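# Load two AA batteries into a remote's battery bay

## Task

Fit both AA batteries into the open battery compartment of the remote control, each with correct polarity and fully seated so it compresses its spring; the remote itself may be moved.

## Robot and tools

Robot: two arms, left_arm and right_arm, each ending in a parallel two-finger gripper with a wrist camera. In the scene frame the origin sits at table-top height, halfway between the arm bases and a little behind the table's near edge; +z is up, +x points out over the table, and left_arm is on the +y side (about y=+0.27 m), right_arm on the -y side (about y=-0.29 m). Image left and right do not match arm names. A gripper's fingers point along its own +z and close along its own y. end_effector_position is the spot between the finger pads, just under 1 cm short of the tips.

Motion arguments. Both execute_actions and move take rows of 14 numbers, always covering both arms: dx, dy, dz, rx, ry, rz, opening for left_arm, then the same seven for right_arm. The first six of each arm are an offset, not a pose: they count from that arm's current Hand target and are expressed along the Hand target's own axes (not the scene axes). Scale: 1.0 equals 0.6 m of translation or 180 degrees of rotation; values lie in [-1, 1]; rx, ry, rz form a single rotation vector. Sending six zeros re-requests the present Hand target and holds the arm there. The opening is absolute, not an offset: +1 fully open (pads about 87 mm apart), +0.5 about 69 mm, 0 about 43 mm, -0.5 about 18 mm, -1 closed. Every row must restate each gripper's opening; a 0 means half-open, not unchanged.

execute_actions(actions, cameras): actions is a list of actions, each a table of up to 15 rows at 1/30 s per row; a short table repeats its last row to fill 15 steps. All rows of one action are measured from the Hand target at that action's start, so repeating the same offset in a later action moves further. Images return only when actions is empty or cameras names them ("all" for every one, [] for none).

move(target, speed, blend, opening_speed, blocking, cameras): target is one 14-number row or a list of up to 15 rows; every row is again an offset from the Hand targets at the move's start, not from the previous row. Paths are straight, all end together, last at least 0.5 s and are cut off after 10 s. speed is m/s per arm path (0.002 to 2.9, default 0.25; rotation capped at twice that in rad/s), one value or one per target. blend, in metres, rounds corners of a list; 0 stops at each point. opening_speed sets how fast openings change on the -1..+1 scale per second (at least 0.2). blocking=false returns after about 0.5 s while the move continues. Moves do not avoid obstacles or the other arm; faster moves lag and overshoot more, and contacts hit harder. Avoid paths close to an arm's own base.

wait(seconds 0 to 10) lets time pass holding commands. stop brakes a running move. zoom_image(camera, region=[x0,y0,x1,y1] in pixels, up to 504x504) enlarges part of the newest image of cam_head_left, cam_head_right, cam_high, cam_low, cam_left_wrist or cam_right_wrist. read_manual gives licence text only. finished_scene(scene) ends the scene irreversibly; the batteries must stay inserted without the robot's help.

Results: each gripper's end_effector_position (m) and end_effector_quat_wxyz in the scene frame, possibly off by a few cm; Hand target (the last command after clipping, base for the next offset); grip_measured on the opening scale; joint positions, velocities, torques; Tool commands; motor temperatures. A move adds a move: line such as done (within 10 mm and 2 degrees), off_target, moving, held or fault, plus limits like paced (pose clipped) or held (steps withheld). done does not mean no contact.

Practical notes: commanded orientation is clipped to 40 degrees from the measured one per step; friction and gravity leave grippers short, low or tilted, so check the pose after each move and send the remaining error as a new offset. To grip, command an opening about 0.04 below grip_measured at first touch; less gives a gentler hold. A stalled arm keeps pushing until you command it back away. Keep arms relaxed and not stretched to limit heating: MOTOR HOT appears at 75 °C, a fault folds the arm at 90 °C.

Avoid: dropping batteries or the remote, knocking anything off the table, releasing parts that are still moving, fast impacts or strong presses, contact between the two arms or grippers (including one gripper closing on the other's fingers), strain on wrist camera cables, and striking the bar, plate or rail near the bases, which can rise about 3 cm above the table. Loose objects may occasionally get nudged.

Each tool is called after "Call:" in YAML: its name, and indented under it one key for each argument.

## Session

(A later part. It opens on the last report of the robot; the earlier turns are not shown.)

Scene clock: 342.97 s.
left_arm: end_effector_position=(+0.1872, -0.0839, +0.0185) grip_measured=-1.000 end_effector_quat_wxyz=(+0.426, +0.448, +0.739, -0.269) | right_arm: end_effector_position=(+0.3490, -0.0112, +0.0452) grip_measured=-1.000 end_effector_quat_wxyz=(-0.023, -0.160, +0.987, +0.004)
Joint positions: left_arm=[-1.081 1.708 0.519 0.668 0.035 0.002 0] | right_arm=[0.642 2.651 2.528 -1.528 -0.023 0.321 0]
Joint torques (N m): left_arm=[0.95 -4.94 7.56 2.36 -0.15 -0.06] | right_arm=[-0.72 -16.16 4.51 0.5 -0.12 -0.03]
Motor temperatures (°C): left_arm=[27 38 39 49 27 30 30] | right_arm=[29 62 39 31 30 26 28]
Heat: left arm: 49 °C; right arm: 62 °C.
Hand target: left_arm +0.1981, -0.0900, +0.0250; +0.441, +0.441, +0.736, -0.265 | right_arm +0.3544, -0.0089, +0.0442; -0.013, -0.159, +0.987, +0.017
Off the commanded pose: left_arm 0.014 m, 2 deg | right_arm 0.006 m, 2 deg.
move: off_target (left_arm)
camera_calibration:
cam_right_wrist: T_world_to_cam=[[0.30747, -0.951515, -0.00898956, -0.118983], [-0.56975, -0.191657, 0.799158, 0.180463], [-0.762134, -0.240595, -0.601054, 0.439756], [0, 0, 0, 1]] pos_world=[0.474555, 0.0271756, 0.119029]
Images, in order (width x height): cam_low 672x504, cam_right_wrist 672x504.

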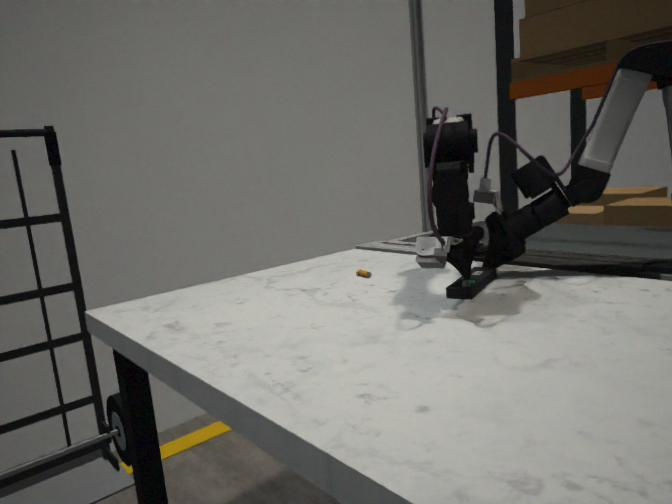

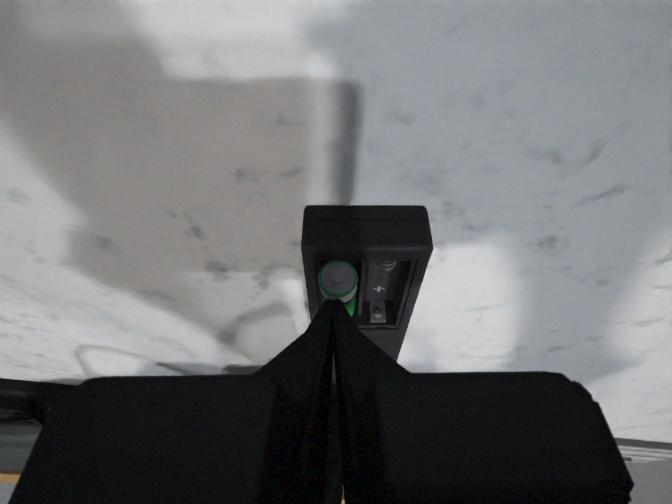

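Call:
move:
  target:
    - [0,0,0,0,0,0,-1,-0.006,-0.003,0,0,0,0,-1]
    - [0,0,0,0,0,0,-1,-0.006,-0.003,0.04,0,0,0,-1]
  speed: 0.05
  cameras: ["cam_right_wrist","cam_low"]

Call:
zoom_image:
  camera: "cam_right_wrist"
  region: [255, 150, 455, 400]

Call:
zoom_image:
  camera: "cam_low"
  region: [420, 230, 520, 310]

Scene clock: 346.07 s.
left_arm: end_effector_position=(+0.1872, -0.0839, +0.0185) grip_measured=-1.000 end_effector_quat_wxyz=(+0.426, +0.448, +0.739, -0.269) | right_arm: end_effector_position=(+0.3379, -0.0184, +0.0388) grip_measured=-1.000 end_effector_quat_wxyz=(-0.048, -0.158, +0.986, +0.002)
Joint positions: left_arm=[-1.081 1.708 0.519 0.668 0.035 0.002 0] | right_arm=[0.636 2.624 2.441 -1.515 -0.043 0.316 0]
Joint torques (N m): left_arm=[0.96 -4.94 7.56 2.36 -0.15 -0.05] | right_arm=[-0.42 -13.75 3.77 1.18 0.04 0.01]
Motor temperatures (°C): left_arm=[27 38 39 49 27 30 30] | right_arm=[29 63 39 31 29 26 28]
Heat: left arm: 49 °C; right arm: 63 °C.
Hand target: left_arm +0.1981, -0.0900, +0.0250; +0.441, +0.441, +0.736, -0.265 | right_arm +0.3575, -0.0087, +0.0200; -0.013, -0.159, +0.987, +0.017
Off the commanded pose: left_arm 0.014 m, 2 deg | right_arm 0.029 m, 4 deg.
move: off_target (left_arm, right_arm)
camera_calibration:
cam_right_wrist: T_world_to_cam=[[0.304436, -0.952433, -0.0138027, -0.12131], [-0.529175, -0.181159, 0.828949, 0.163091], [-0.792018, -0.245058, -0.559155, 0.434168], [0, 0, 0, 1]] pos_world=[0.467104, 0.0204018, 0.105899]
Images, in order (width x height): cam_low 672x504, cam_right_wrist 672x504.

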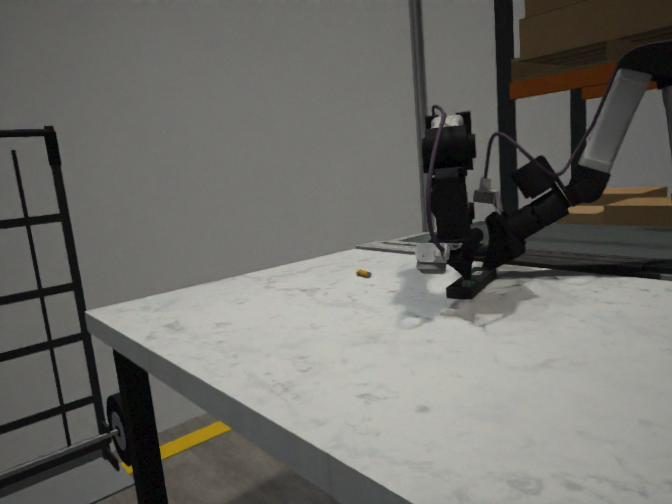

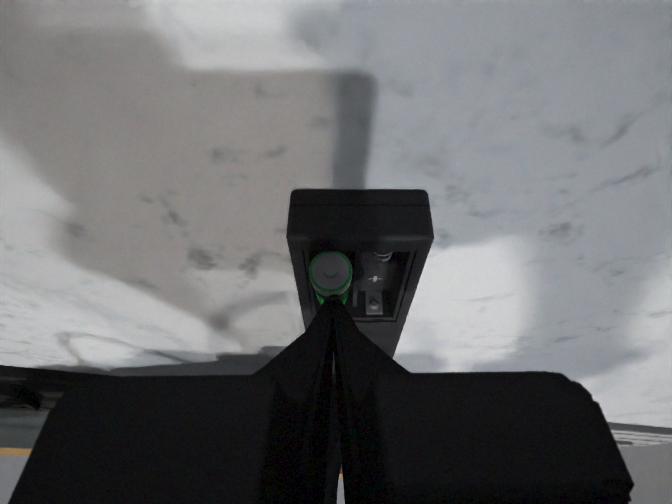

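Scaled by 2.016 from the camera's 672x504 image, which has a finer 960x720 frame.

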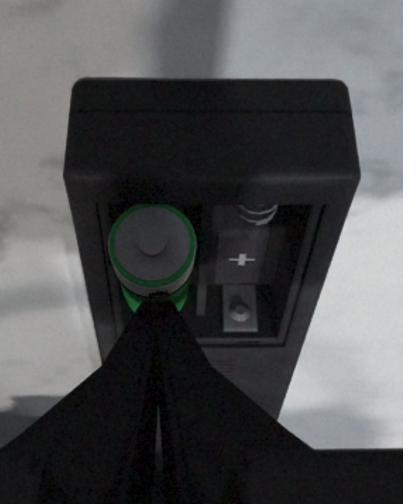

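Scaled by 5.040 from the camera's 672x504 image, which has a finer 960x720 frame.

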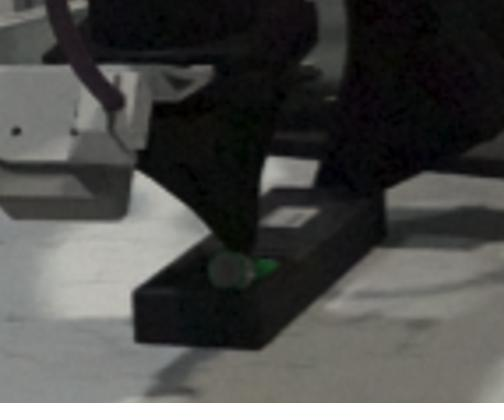

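Call:
move:
  target:
    - [0,0,0,0,0,0,-1,0,0,-0.07,0,0,0,-1]
    - [0,0,0,0,0,0,-1,0.0,-0.003,-0.07,0,-0.09,0,-0.82]
  speed: 0.08
  cameras: ["cam_right_wrist","cam_low"]

Call:
zoom_image:
  camera: "cam_right_wrist"
  region: [255, 150, 455, 400]

Call:
zoom_image:
  camera: "cam_low"
  region: [420, 230, 520, 310]

Scene clock: 351.50 s.
left_arm: end_effector_position=(+0.1879, -0.0835, +0.0185) grip_measured=-1.000 end_effector_quat_wxyz=(+0.427, +0.447, +0.739, -0.267) | right_arm: end_effector_position=(+0.3570, -0.0155, +0.0457) grip_measured=-0.820 end_effector_quat_wxyz=(+0.101, -0.156, +0.982, +0.033)
Joint positions: left_arm=[-1.081 1.708 0.519 0.668 0.03 0.002 0] | right_arm=[0.648 2.299 1.921 -1.027 0.041 0.328 0.09]
Joint torques (N m): left_arm=[0.96 -4.92 7.56 2.36 -0.11 -0.05] | right_arm=[0.51 -17.76 5.86 0.75 0.15 0.12]
Motor temperatures (°C): left_arm=[27 38 39 49 27 30 30] | right_arm=[29 64 38 31 29 26 28]
Heat: left arm: 49 °C; right arm: 64 °C.
Hand target: left_arm +0.1981, -0.0900, +0.0250; +0.441, +0.441, +0.736, -0.265 | right_arm +0.3595, -0.0116, +0.0620; +0.126, -0.155, +0.979, +0.039
Off the commanded pose: left_arm 0.014 m, 2 deg | right_arm 0.017 m, 3 deg.
move: off_target (left_arm, right_arm); target 2's new opening was sent with right_arm's hand 0.017 m and 3 deg from that target
camera_calibration:
cam_right_wrist: T_world_to_cam=[[0.304759, -0.951972, -0.0295302, -0.123602], [-0.739108, -0.255941, 0.623067, 0.25126], [-0.600701, -0.168059, -0.78161, 0.396878], [0, 0, 0, 1]] pos_world=[0.461782, 0.0133409, 0.150002]
Images, in order (width x height): cam_low 672x504, cam_right_wrist 672x504.

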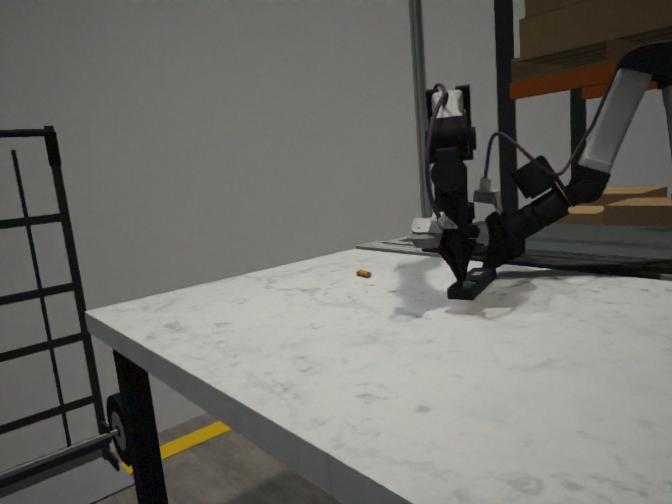

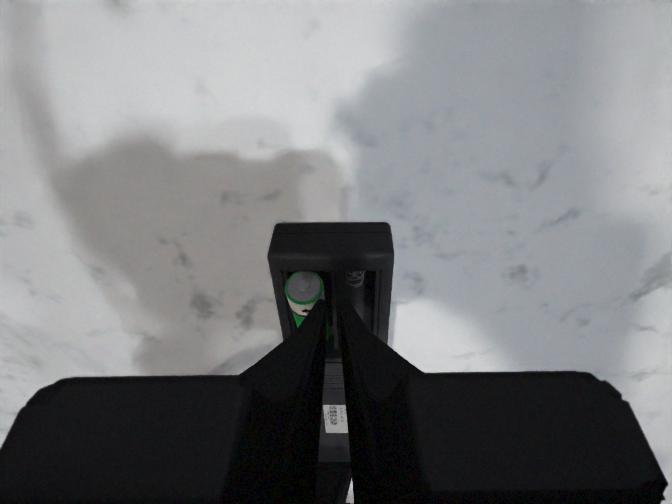

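Scaled by 2.016 from the camera's 672x504 image, which has a finer 960x720 frame.

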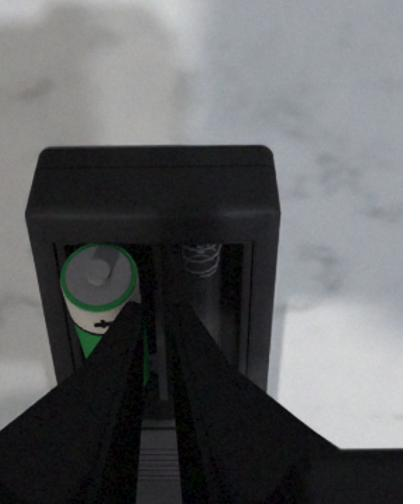

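Scaled by 5.040 from the camera's 672x504 image, which has a finer 960x720 frame.

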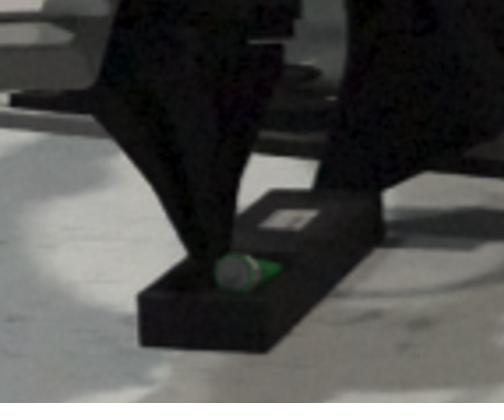

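Call:
move:
  target:
    - [0,0,0,0,0,0,-1,0,0,-0.03,0,0,0,-0.82]
    - [0,0,0,0,0,0,-1,0.0,0.016,-0.03,0,0,0,-0.82]
  speed: 0.08
  cameras: ["cam_right_wrist"]

Call:
zoom_image:
  camera: "cam_right_wrist"
  region: [255, 150, 455, 400]

Scene clock: 353.73 s.
left_arm: end_effector_position=(+0.1879, -0.0835, +0.0185) grip_measured=-1.000 end_effector_quat_wxyz=(+0.427, +0.447, +0.739, -0.267) | right_arm: end_effector_position=(+0.3426, -0.0116, +0.0574) grip_measured=-0.820 end_effector_quat_wxyz=(+0.094, -0.159, +0.982, +0.030)
Joint positions: left_arm=[-1.081 1.708 0.519 0.668 0.03 0.002 0] | right_arm=[0.674 2.271 1.921 -1.07 0.044 0.349 0.09]
Joint torques (N m): left_arm=[0.95 -4.92 7.56 2.36 -0.1 -0.05] | right_arm=[0.18 -15.98 10.78 0.57 0.16 0.12]
Motor temperatures (°C): left_arm=[27 38 39 49 27 30 30] | right_arm=[29 64 39 32 29 26 28]
Heat: left arm: 49 °C; right arm: 64 °C.
Hand target: left_arm +0.1981, -0.0900, +0.0250; +0.441, +0.441, +0.736, -0.265 | right_arm +0.3523, -0.0047, +0.0798; +0.126, -0.155, +0.979, +0.039
Off the commanded pose: left_arm 0.014 m, 2 deg | right_arm 0.025 m, 4 deg.
move: off_target (left_arm, right_arm)
camera_calibration:
cam_right_wrist: T_world_to_cam=[[0.309178, -0.950662, -0.0255311, -0.116985], [-0.730587, -0.25462, 0.63357, 0.230766], [-0.608811, -0.177233, -0.773264, 0.400224], [0, 0, 0, 1]] pos_world=[0.448425, 0.0184776, 0.160286]
Images, in order (width x height): cam_right_wrist 672x504.

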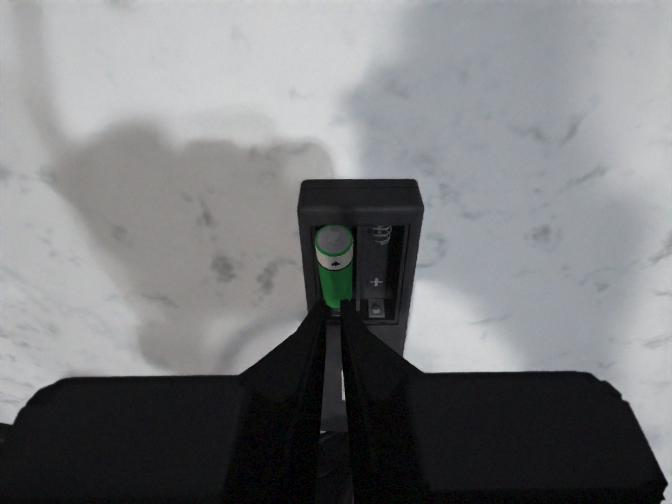

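Scaled by 2.016 from the camera's 672x504 image, which has a finer 960x720 frame.

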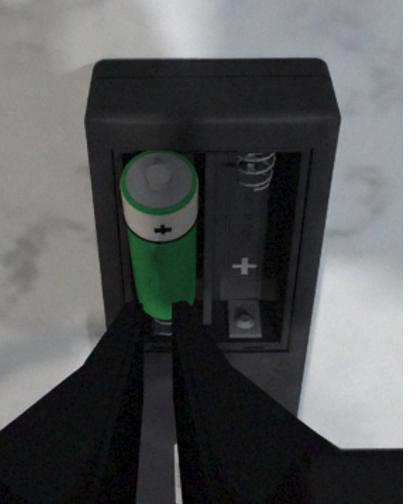

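Call:
move:
  target:
    - [0,0,0,0,0,0,-1,0.0007,0,0.0343,0,0,0,-0.82]
    - [0,0,0,0,0,0,-1,0.0088,0,0.0648,0,0,0,-0.82]
    - [0,0,0,0,0,0,-1,0.0085,0.001,0.098,0,0,0,-0.82]
  speed: 0.05
  cameras: ["cam_right_wrist","cam_low"]

Call:
zoom_image:
  camera: "cam_right_wrist"
  region: [255, 150, 455, 400]

Call:
zoom_image:
  camera: "cam_low"
  region: [420, 230, 520, 310]

Scene clock: 358.03 s.
left_arm: end_effector_position=(+0.1879, -0.0835, +0.0185) grip_measured=-1.000 end_effector_quat_wxyz=(+0.427, +0.447, +0.739, -0.267) | right_arm: end_effector_position=(+0.3542, -0.0024, +0.0470) grip_measured=-0.820 end_effector_quat_wxyz=(+0.121, -0.157, +0.979, +0.045)
Joint positions: left_arm=[-1.081 1.708 0.519 0.668 0.03 0.002 0] | right_arm=[0.674 2.271 1.876 -0.962 0.044 0.35 0.09]
Joint torques (N m): left_arm=[0.96 -4.93 7.56 2.36 -0.1 -0.05] | right_arm=[0.05 -9.32 4.11 1.37 0.13 0.09]
Motor temperatures (°C): left_arm=[27 38 39 49 27 30 30] | right_arm=[29 64 39 32 29 26 28]
Heat: left arm: 49 °C; right arm: 64 °C.
Hand target: left_arm +0.1981, -0.0900, +0.0250; +0.441, +0.441, +0.736, -0.265 | right_arm +0.3612, +0.0012, +0.0217; +0.126, -0.155, +0.979, +0.039
Off the commanded pose: left_arm 0.014 m, 2 deg | right_arm 0.026 m, 1 deg.
move: off_target (left_arm, right_arm)
camera_calibration:
cam_right_wrist: T_world_to_cam=[[0.309965, -0.949576, -0.0471935, -0.111276], [-0.760582, -0.277445, 0.586975, 0.260947], [-0.570471, -0.146047, -0.808228, 0.38896], [0, 0, 0, 1]] pos_world=[0.454853, 0.0235398, 0.155948]
Images, in order (width x height): cam_low 672x504, cam_right_wrist 672x504.

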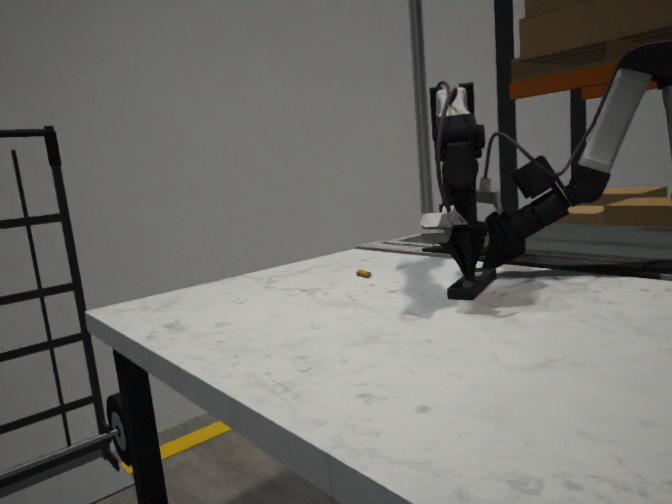

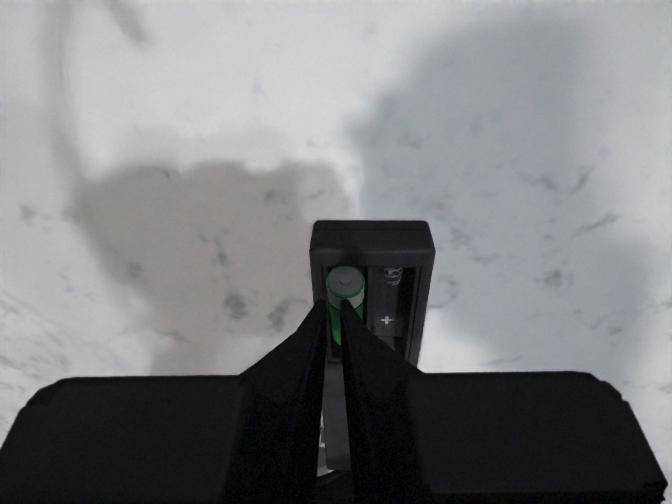

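Scaled by 2.016 from the camera's 672x504 image, which has a finer 960x720 frame.

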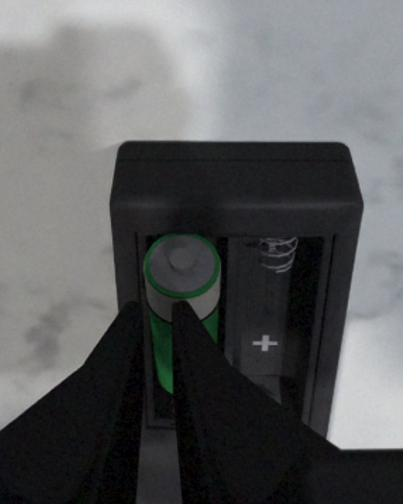

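Scaled by 5.040 from the camera's 672x504 image, which has a finer 960x720 frame.

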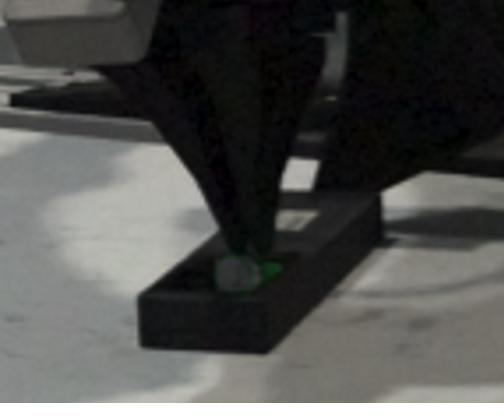

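Call:
move:
  target:
    - [0,0,0,0,0,0,-1,-0.0147,0,-0.0547,0,0,0,-0.82]
    - [0,0,0,0,0,0,-1,-0.022,-0.0075,-0.053,0,0,0,-0.82]
    - [0,0,0,0,0,0,-1,-0.017,-0.0075,-0.025,0,0,0,-0.82]
  speed: 0.05
  cameras: ["cam_right_wrist","cam_low"]

Call:
zoom_image:
  camera: "cam_right_wrist"
  region: [255, 150, 455, 400]

Call:
zoom_image:
  camera: "cam_low"
  region: [420, 230, 520, 310]

Scene clock: 361.77 s.
left_arm: end_effector_position=(+0.1879, -0.0835, +0.0185) grip_measured=-1.000 end_effector_quat_wxyz=(+0.427, +0.447, +0.739, -0.267) | right_arm: end_effector_position=(+0.3604, -0.0014, +0.0491) grip_measured=-0.820 end_effector_quat_wxyz=(+0.119, -0.156, +0.980, +0.043)
Joint positions: left_arm=[-1.081 1.708 0.519 0.668 0.03 0.002 0] | right_arm=[0.667 2.301 1.934 -0.997 0.044 0.347 0.09]
Joint torques (N m): left_arm=[0.95 -4.92 7.56 2.36 -0.11 -0.05] | right_arm=[-0.58 -11.51 6.49 1.03 0.12 -0.05]
Motor temperatures (°C): left_arm=[27 38 39 49 27 30 30] | right_arm=[29 63 39 32 29 26 28]
Heat: left arm: 49 °C; right arm: 63 °C.
Hand target: left_arm +0.1981, -0.0900, +0.0250; +0.441, +0.441, +0.736, -0.265 | right_arm +0.3684, -0.0018, +0.0386; +0.126, -0.155, +0.979, +0.039
Off the commanded pose: left_arm 0.014 m, 2 deg | right_arm 0.013 m, 1 deg.
move: off_target (left_arm, right_arm)
camera_calibration:
cam_right_wrist: T_world_to_cam=[[0.306421, -0.950844, -0.044739, -0.110984], [-0.759051, -0.272435, 0.591287, 0.264049], [-0.57441, -0.147224, -0.805219, 0.395591], [0, 0, 0, 1]] pos_world=[0.461666, 0.024648, 0.157443]
Images, in order (width x height): cam_low 672x504, cam_right_wrist 672x504.

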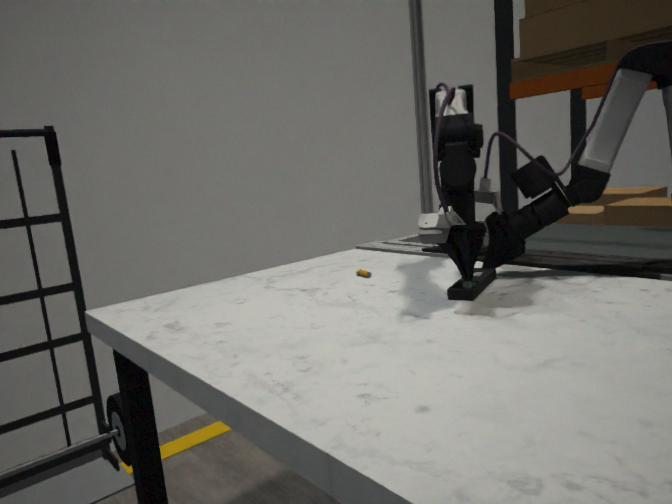

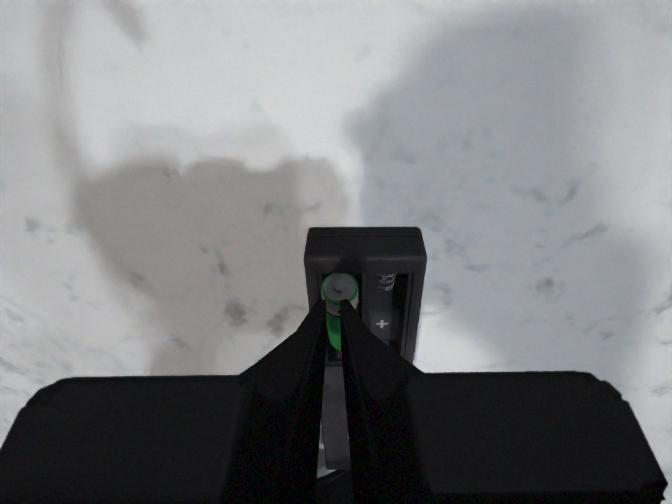

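Scaled by 2.016 from the camera's 672x504 image, which has a finer 960x720 frame.

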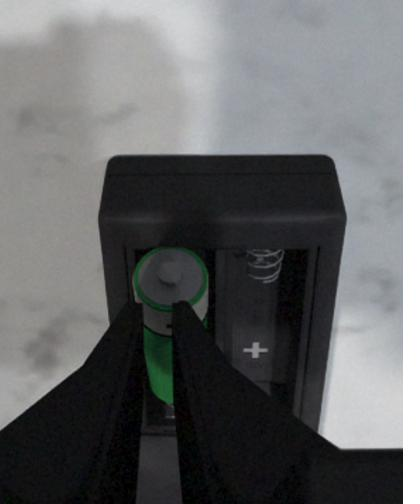

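Scaled by 5.040 from the camera's 672x504 image, which has a finer 960x720 frame.

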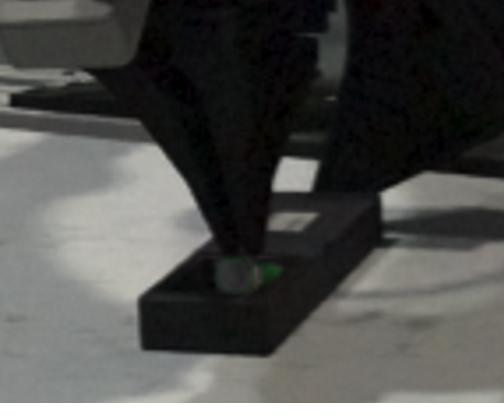

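Call:
move:
  target:
    - [0,0,0,0,0,0,-1,-0.004,0.0,-0.025,0,0,0,-0.82]
    - [0,0,0,0,0,0,-1,-0.004,-0.006,-0.025,0,0,0,-0.82]
    - [0,0,0,0,0,0,-1,0.006,-0.006,0.05,0,0,0,-0.82]
  speed: 0.05
  cameras: ["cam_right_wrist","cam_low"]

Call:
zoom_image:
  camera: "cam_right_wrist"
  region: [255, 150, 455, 400]

Call:
zoom_image:
  camera: "cam_low"
  region: [420, 230, 520, 310]

Scene clock: 365.03 s.
left_arm: end_effector_position=(+0.1879, -0.0835, +0.0185) grip_measured=-1.000 end_effector_quat_wxyz=(+0.427, +0.447, +0.739, -0.267) | right_arm: end_effector_position=(+0.3642, -0.0033, +0.0460) grip_measured=-0.820 end_effector_quat_wxyz=(+0.128, -0.156, +0.978, +0.047)
Joint positions: left_arm=[-1.081 1.708 0.519 0.668 0.03 0.002 0] | right_arm=[0.66 2.289 1.901 -0.955 0.044 0.338 0.09]
Joint torques (N m): left_arm=[0.95 -4.93 7.56 2.36 -0.11 -0.05] | right_arm=[-0.69 -7.79 2.71 1.59 0.09 -0.02]
Motor temperatures (°C): left_arm=[27 38 39 49 27 30 30] | right_arm=[29 62 39 32 29 26 28]
Heat: left arm: 49 °C; right arm: 62 °C.
Hand target: left_arm +0.1981, -0.0900, +0.0250; +0.441, +0.441, +0.736, -0.265 | right_arm +0.3733, -0.0028, +0.0086; +0.126, -0.155, +0.979, +0.039
Off the commanded pose: left_arm 0.014 m, 2 deg | right_arm 0.039 m, 1 deg.
move: off_target (left_arm, right_arm)
camera_calibration:
cam_right_wrist: T_world_to_cam=[[0.307927, -0.950123, -0.0494718, -0.114423], [-0.768303, -0.278997, 0.576083, 0.272249], [-0.561152, -0.139382, -0.815893, 0.390813], [0, 0, 0, 1]] pos_world=[0.463709, 0.021713, 0.156363]
Images, in order (width x height): cam_low 672x504, cam_right_wrist 672x504.

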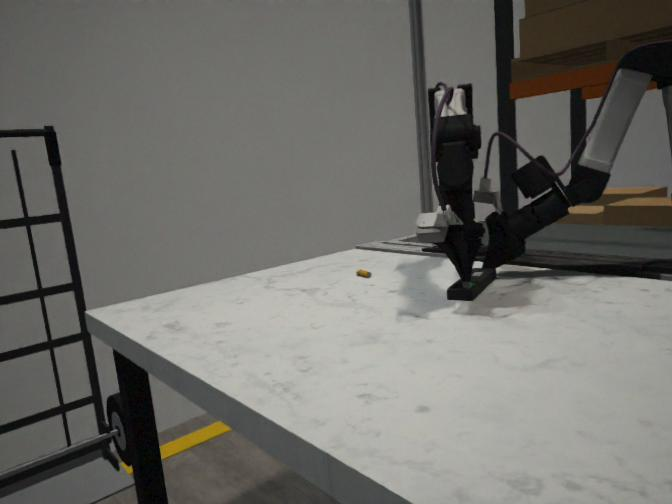

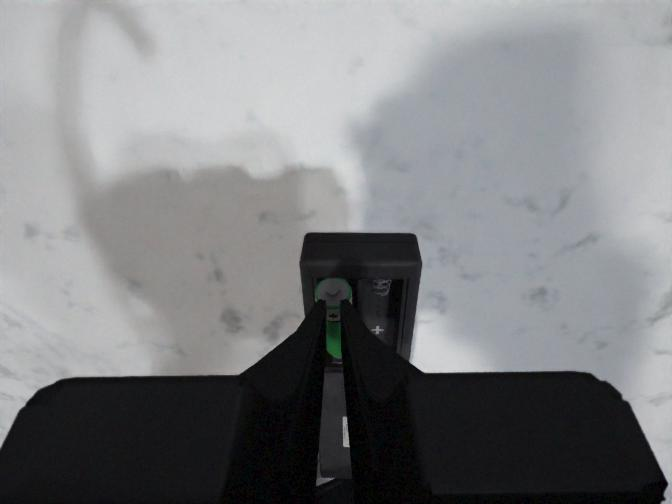

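Scaled by 2.016 from the camera's 672x504 image, which has a finer 960x720 frame.

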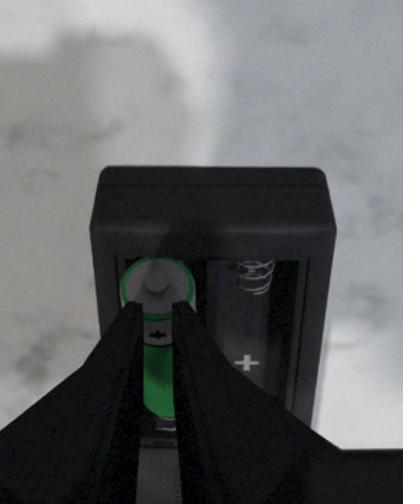

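Scaled by 5.040 from the camera's 672x504 image, which has a finer 960x720 frame.

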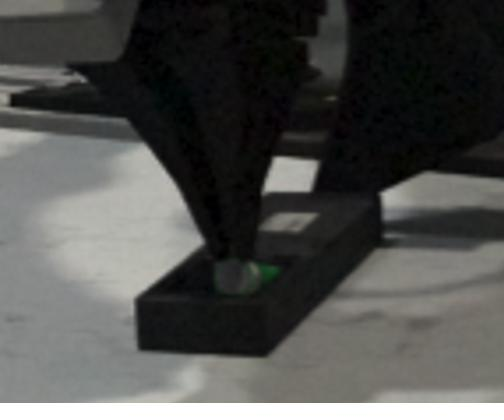

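Call:
move:
  target:
    - [0,0,0,0,0,0,-1,-0.016,-0.006,-0.06,0,0,0,-0.82]
    - [0,0,0,0,0,0,-1,-0.016,-0.006,-0.065,0,0,0,-0.3]
    - [0,0,0,0,0,0,-1,0.006,-0.006,-0.05,0,0,0,-0.3]
    - [0,0,0,0,0,0,-1,0.006,-0.006,-0.05,0,0,0,-0.8]
  speed: 0.05
  opening_speed: 0.6
  cameras: ["cam_right_wrist","cam_low"]

Call:
zoom_image:
  camera: "cam_right_wrist"
  region: [255, 150, 455, 400]

Call:
zoom_image:
  camera: "cam_low"
  region: [420, 230, 520, 310]

Scene clock: 373.50 s.
left_arm: end_effector_position=(+0.1879, -0.0835, +0.0185) grip_measured=-1.000 end_effector_quat_wxyz=(+0.427, +0.447, +0.739, -0.267) | right_arm: end_effector_position=(+0.3639, -0.0077, +0.0366) grip_measured=-0.609 end_effector_quat_wxyz=(+0.119, -0.156, +0.980, +0.045)
Joint positions: left_arm=[-1.081 1.708 0.519 0.668 0.03 0.002 0] | right_arm=[0.65 2.3 1.882 -0.943 0.038 0.331 0.195]
Joint torques (N m): left_arm=[0.95 -4.92 7.56 2.36 -0.11 -0.05] | right_arm=[-0.09 -14.8 4.66 0.82 0.14 0.05]
Motor temperatures (°C): left_arm=[27 38 39 49 27 30 30] | right_arm=[29 61 38 33 29 26 28]
Heat: left arm: 49 °C; right arm: 61 °C.
Hand target: left_arm +0.1981, -0.0900, +0.0250; +0.441, +0.441, +0.736, -0.265 | right_arm +0.3641, -0.0107, +0.0366; +0.126, -0.155, +0.979, +0.039
Off the commanded pose: left_arm 0.014 m, 2 deg | right_arm 0.003 m, 1 deg.
move: off_target (left_arm)
camera_calibration:
cam_right_wrist: T_world_to_cam=[[0.306791, -0.950549, -0.0483412, -0.118644], [-0.758952, -0.27497, 0.590239, 0.272303], [-0.574344, -0.144391, -0.805779, 0.386706], [0, 0, 0, 1]] pos_world=[0.465166, 0.0179352, 0.145141]
Images, in order (width x height): cam_low 672x504, cam_right_wrist 672x504.

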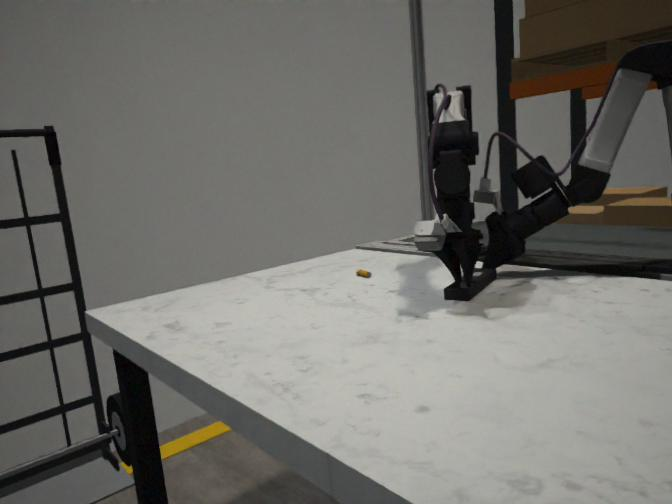

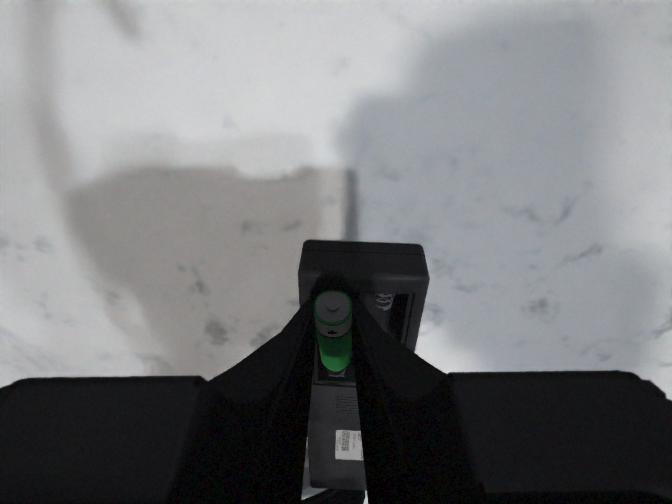

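Scaled by 2.016 from the camera's 672x504 image, which has a finer 960x720 frame.

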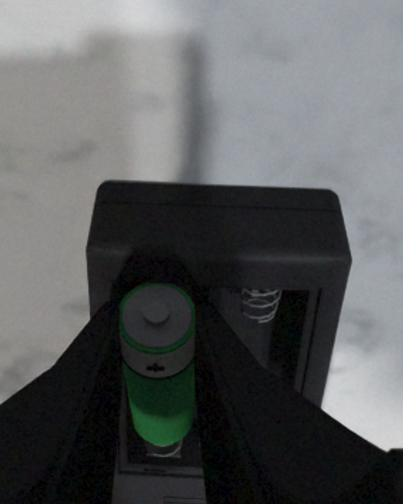

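Scaled by 5.040 from the camera's 672x504 image, which has a finer 960x720 frame.

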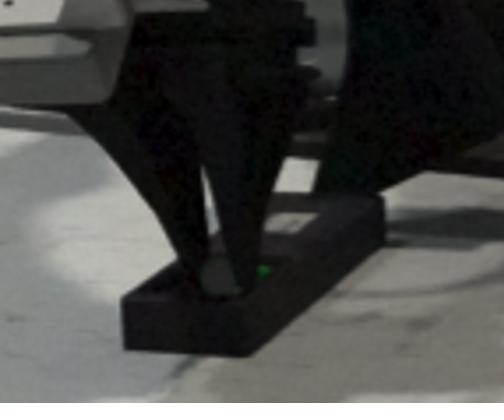

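Call:
move:
  target:
    - [0,0,0,0,0,0,-1,0.045,0.002,-0.005,0,0,0,-0.88]
    - [0,0,0,0,0,0,-1,0.062,0.002,0.008,0,0.06,0,-0.9]
  speed: 0.05
  cameras: ["cam_right_wrist","cam_low"]

Call:
zoom_image:
  camera: "cam_right_wrist"
  region: [255, 150, 455, 400]

Call:
zoom_image:
  camera: "cam_low"
  region: [420, 230, 520, 310]

Scene clock: 379.37 s.
left_arm: end_effector_position=(+0.1870, -0.0840, +0.0185) grip_measured=-1.000 end_effector_quat_wxyz=(+0.425, +0.448, +0.739, -0.270) | right_arm: end_effector_position=(+0.3507, -0.0134, +0.0357) grip_measured=-0.609 end_effector_quat_wxyz=(+0.089, -0.153, +0.984, +0.031)
Joint positions: left_arm=[-1.081 1.708 0.519 0.668 0.036 0.002 0] | right_arm=[0.656 2.313 1.904 -1.019 0.036 0.345 0.195]
Joint torques (N m): left_arm=[0.96 -4.94 7.54 2.36 -0.16 -0.05] | right_arm=[-0.28 -9.99 7.51 -0.14 -0.37 -0.04]
Motor temperatures (°C): left_arm=[27 38 39 49 27 30 30] | right_arm=[29 60 38 32 29 26 28]
Heat: left arm: 49 °C; right arm: 60 °C.
Hand target: left_arm +0.1980, -0.0900, +0.0250; +0.441, +0.441, +0.736, -0.265 | right_arm +0.3305, -0.0199, +0.0222; +0.033, -0.158, +0.987, +0.025
Off the commanded pose: left_arm 0.014 m, 2 deg | right_arm 0.025 m, 6 deg.
move: off_target (left_arm, right_arm); target 2's new opening was sent with right_arm's hand 0.025 m and 6 deg from that target
camera_calibration:
cam_right_wrist: T_world_to_cam=[[0.297204, -0.95434, -0.0300692, -0.117356], [-0.726442, -0.246444, 0.641519, 0.248414], [-0.619638, -0.168818, -0.766517, 0.391714], [0, 0, 0, 1]] pos_world=[0.458058, 0.015351, 0.137364]
Images, in order (width x height): cam_low 672x504, cam_right_wrist 672x504.

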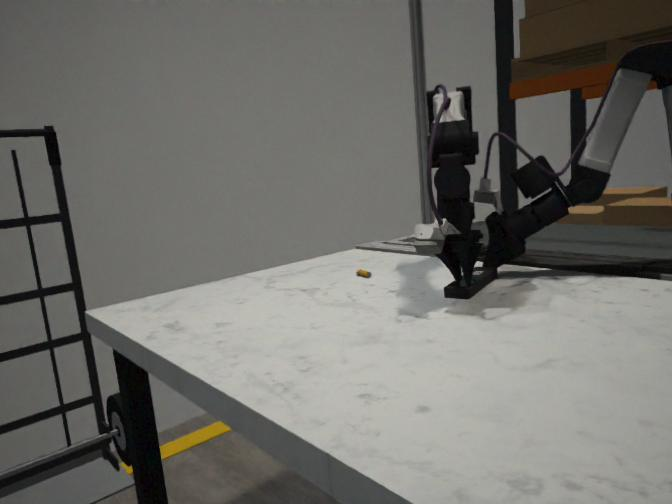

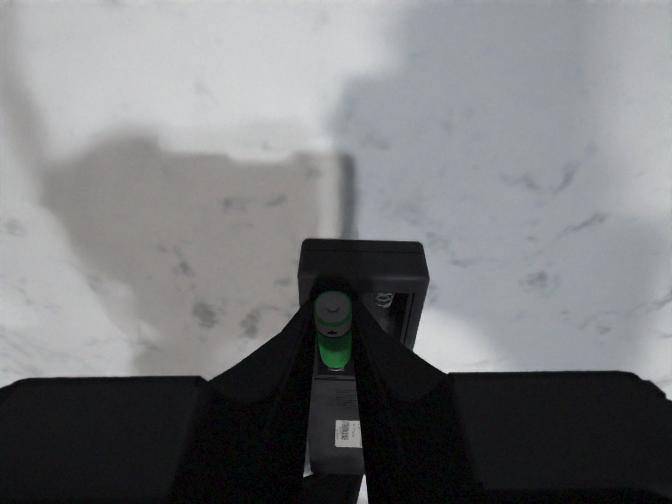

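Scaled by 2.016 from the camera's 672x504 image, which has a finer 960x720 frame.

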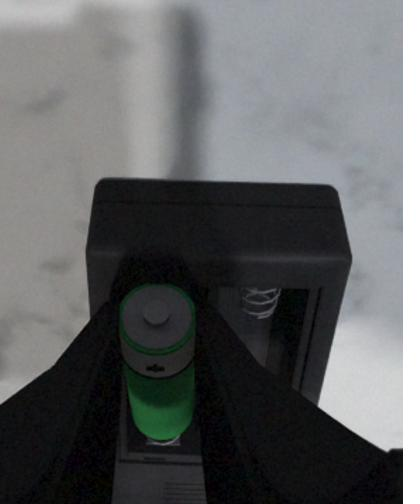

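Scaled by 5.040 from the camera's 672x504 image, which has a finer 960x720 frame.

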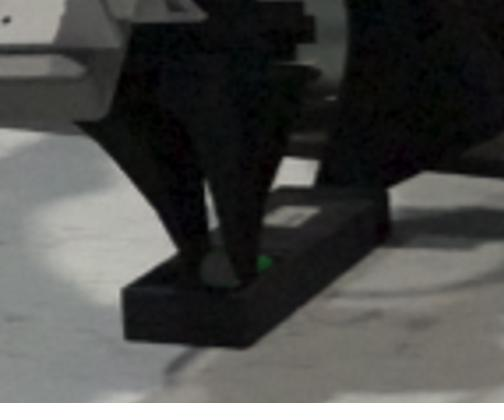

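Call:
move:
  target: [0,0,0,0,0,0,-1,0.024,0.004,0.006,0,0.055,0,-0.92]
  speed: 0.05
  cameras: ["cam_right_wrist","cam_low"]

Call:
zoom_image:
  camera: "cam_right_wrist"
  region: [255, 150, 455, 400]

Call:
zoom_image:
  camera: "cam_low"
  region: [420, 230, 520, 310]

Scene clock: 382.70 s.
left_arm: end_effector_position=(+0.1850, -0.0850, +0.0186) grip_measured=-1.000 end_effector_quat_wxyz=(+0.422, +0.451, +0.737, -0.274) | right_arm: end_effector_position=(+0.3470, -0.0125, +0.0347) grip_measured=-0.609 end_effector_quat_wxyz=(+0.027, -0.156, +0.987, +0.023)
Joint positions: left_arm=[-1.081 1.708 0.519 0.668 0.049 0.002 0] | right_arm=[0.646 2.448 2.128 -1.226 -0.01 0.332 0.195]
Joint torques (N m): left_arm=[0.96 -4.98 7.53 2.36 -0.32 -0.06] | right_arm=[0.12 -9.8 6.31 -0.54 -0.52 0]
Motor temperatures (°C): left_arm=[27 38 39 49 27 30 30] | right_arm=[29 60 38 32 30 26 28]
Heat: left arm: 49 °C; right arm: 60 °C.
Hand target: left_arm +0.1981, -0.0900, +0.0250; +0.441, +0.441, +0.736, -0.265 | right_arm +0.3164, -0.0220, +0.0176; -0.052, -0.159, +0.986, +0.011
Off the commanded pose: left_arm 0.015 m, 3 deg | right_arm 0.036 m, 9 deg.
move: off_target (left_arm, right_arm)
camera_calibration:
cam_right_wrist: T_world_to_cam=[[0.301698, -0.952884, -0.0314819, -0.11698], [-0.641357, -0.227275, 0.732808, 0.214077], [-0.705436, -0.200896, -0.679707, 0.415168], [0, 0, 0, 1]] pos_world=[0.465466, 0.0205909, 0.121633]
Images, in order (width x height): cam_low 672x504, cam_right_wrist 672x504.

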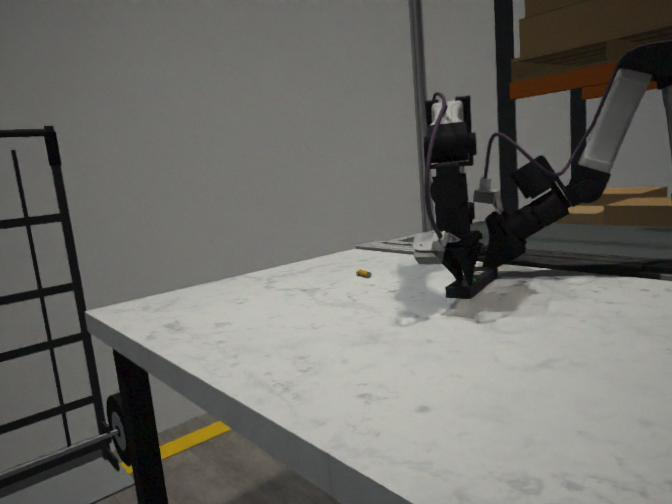

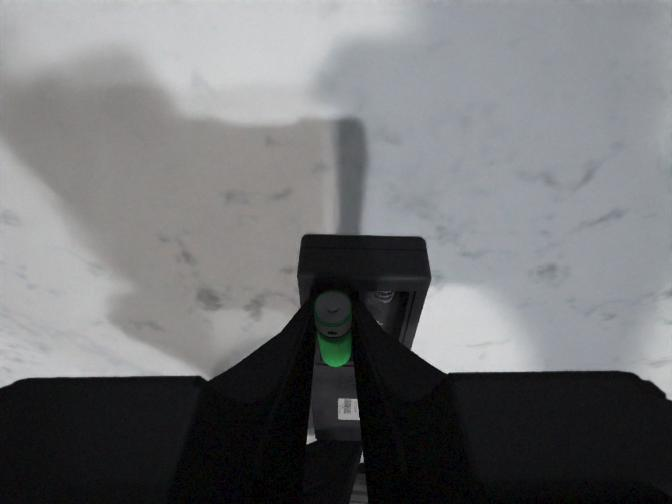

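Scaled by 2.016 from the camera's 672x504 image, which has a finer 960x720 frame.

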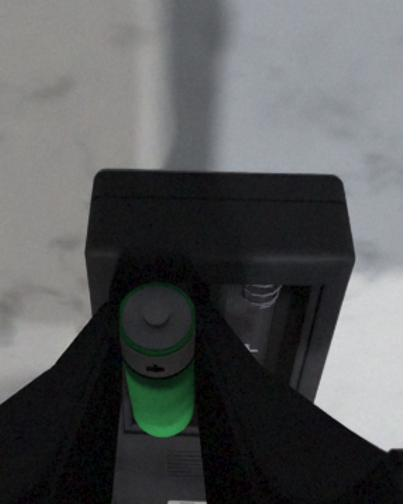

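Scaled by 5.040 from the camera's 672x504 image, which has a finer 960x720 frame.

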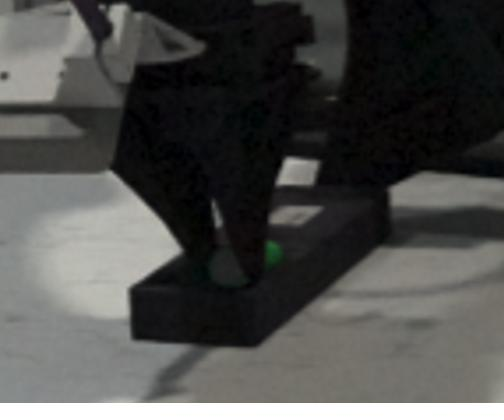

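Call:
move:
  target:
    - [0,0,0,0,0,0,-1,-0.03,-0.01,-0.024,0,0,0,-0.8]
    - [0,0,0,0,0,0,-1,-0.03,-0.01,-0.024,0,0,0,-0.4]
    - [0,0,0,0,0,0,-1,-0.03,-0.01,-0.08,0,0,0,-0.4]
  speed: 0.06
  opening_speed: 0.3
  cameras: ["cam_right_wrist","cam_low"]

Call:
zoom_image:
  camera: "cam_right_wrist"
  region: [255, 150, 455, 400]

Call:
zoom_image:
  camera: "cam_low"
  region: [420, 230, 520, 310]

Scene clock: 387.90 s.
left_arm: end_effector_position=(+0.1872, -0.0839, +0.0185) grip_measured=-1.000 end_effector_quat_wxyz=(+0.426, +0.448, +0.739, -0.269) | right_arm: end_effector_position=(+0.3352, -0.0251, +0.0535) grip_measured=-0.400 end_effector_quat_wxyz=(-0.052, -0.158, +0.986, +0.003)
Joint positions: left_arm=[-1.081 1.708 0.519 0.668 0.035 0.001 0] | right_arm=[0.626 2.599 2.451 -1.556 -0.047 0.307 0.3]
Joint torques (N m): left_arm=[0.95 -4.94 7.54 2.36 -0.15 -0.05] | right_arm=[-0.62 -15.66 9.07 0 -0.15 -0.04]
Motor temperatures (°C): left_arm=[27 38 39 49 27 30 30] | right_arm=[29 60 38 32 30 26 28]
Heat: left arm: 49 °C; right arm: 60 °C.
Hand target: left_arm +0.1980, -0.0900, +0.0250; +0.441, +0.441, +0.736, -0.265 | right_arm +0.3403, -0.0221, +0.0634; -0.052, -0.159, +0.986, +0.011
Off the commanded pose: left_arm 0.014 m, 2 deg | right_arm 0.011 m, 1 deg.
joint sent to its limit (right arm) — joint 4 (wrist pitch), lower limit. The joint targets still meet the commanded pose.
move: off_target (left_arm, right_arm); target 2's new opening was sent with right_arm's hand 0.014 m and 4 deg from that target
camera_calibration:
cam_right_wrist: T_world_to_cam=[[0.304383, -0.952412, -0.0161714, -0.126534], [-0.522546, -0.181148, 0.833145, 0.145886], [-0.796427, -0.245145, -0.552818, 0.439689], [0, 0, 0, 1]] pos_world=[0.464927, 0.0137022, 0.119477]
Images, in order (width x height): cam_low 672x504, cam_right_wrist 672x504.

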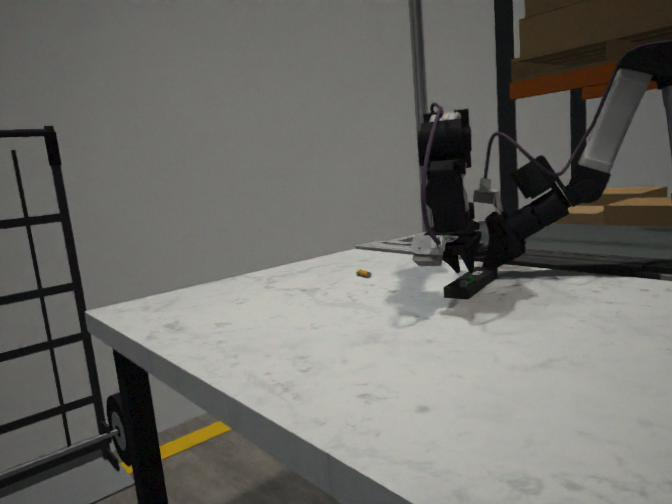

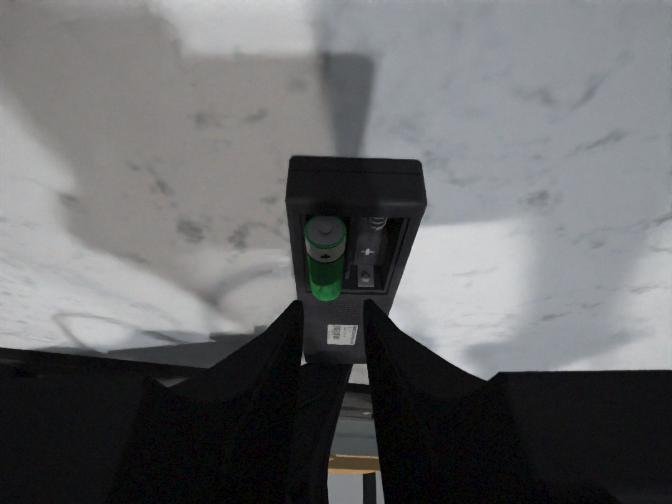

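Scaled by 2.016 from the camera's 672x504 image, which has a finer 960x720 frame.

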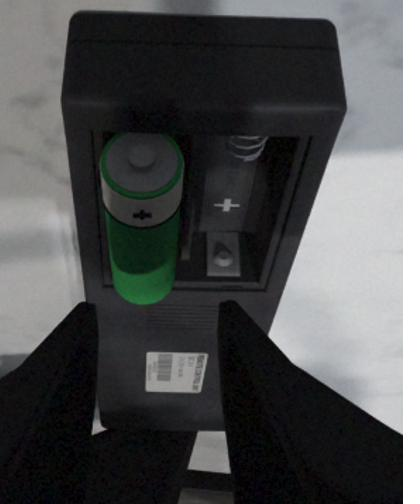

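Scaled by 5.040 from the camera's 672x504 image, which has a finer 960x720 frame.

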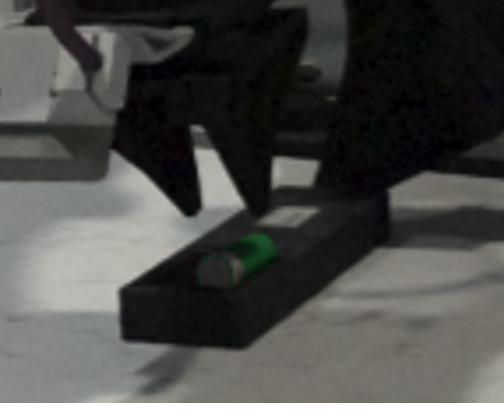

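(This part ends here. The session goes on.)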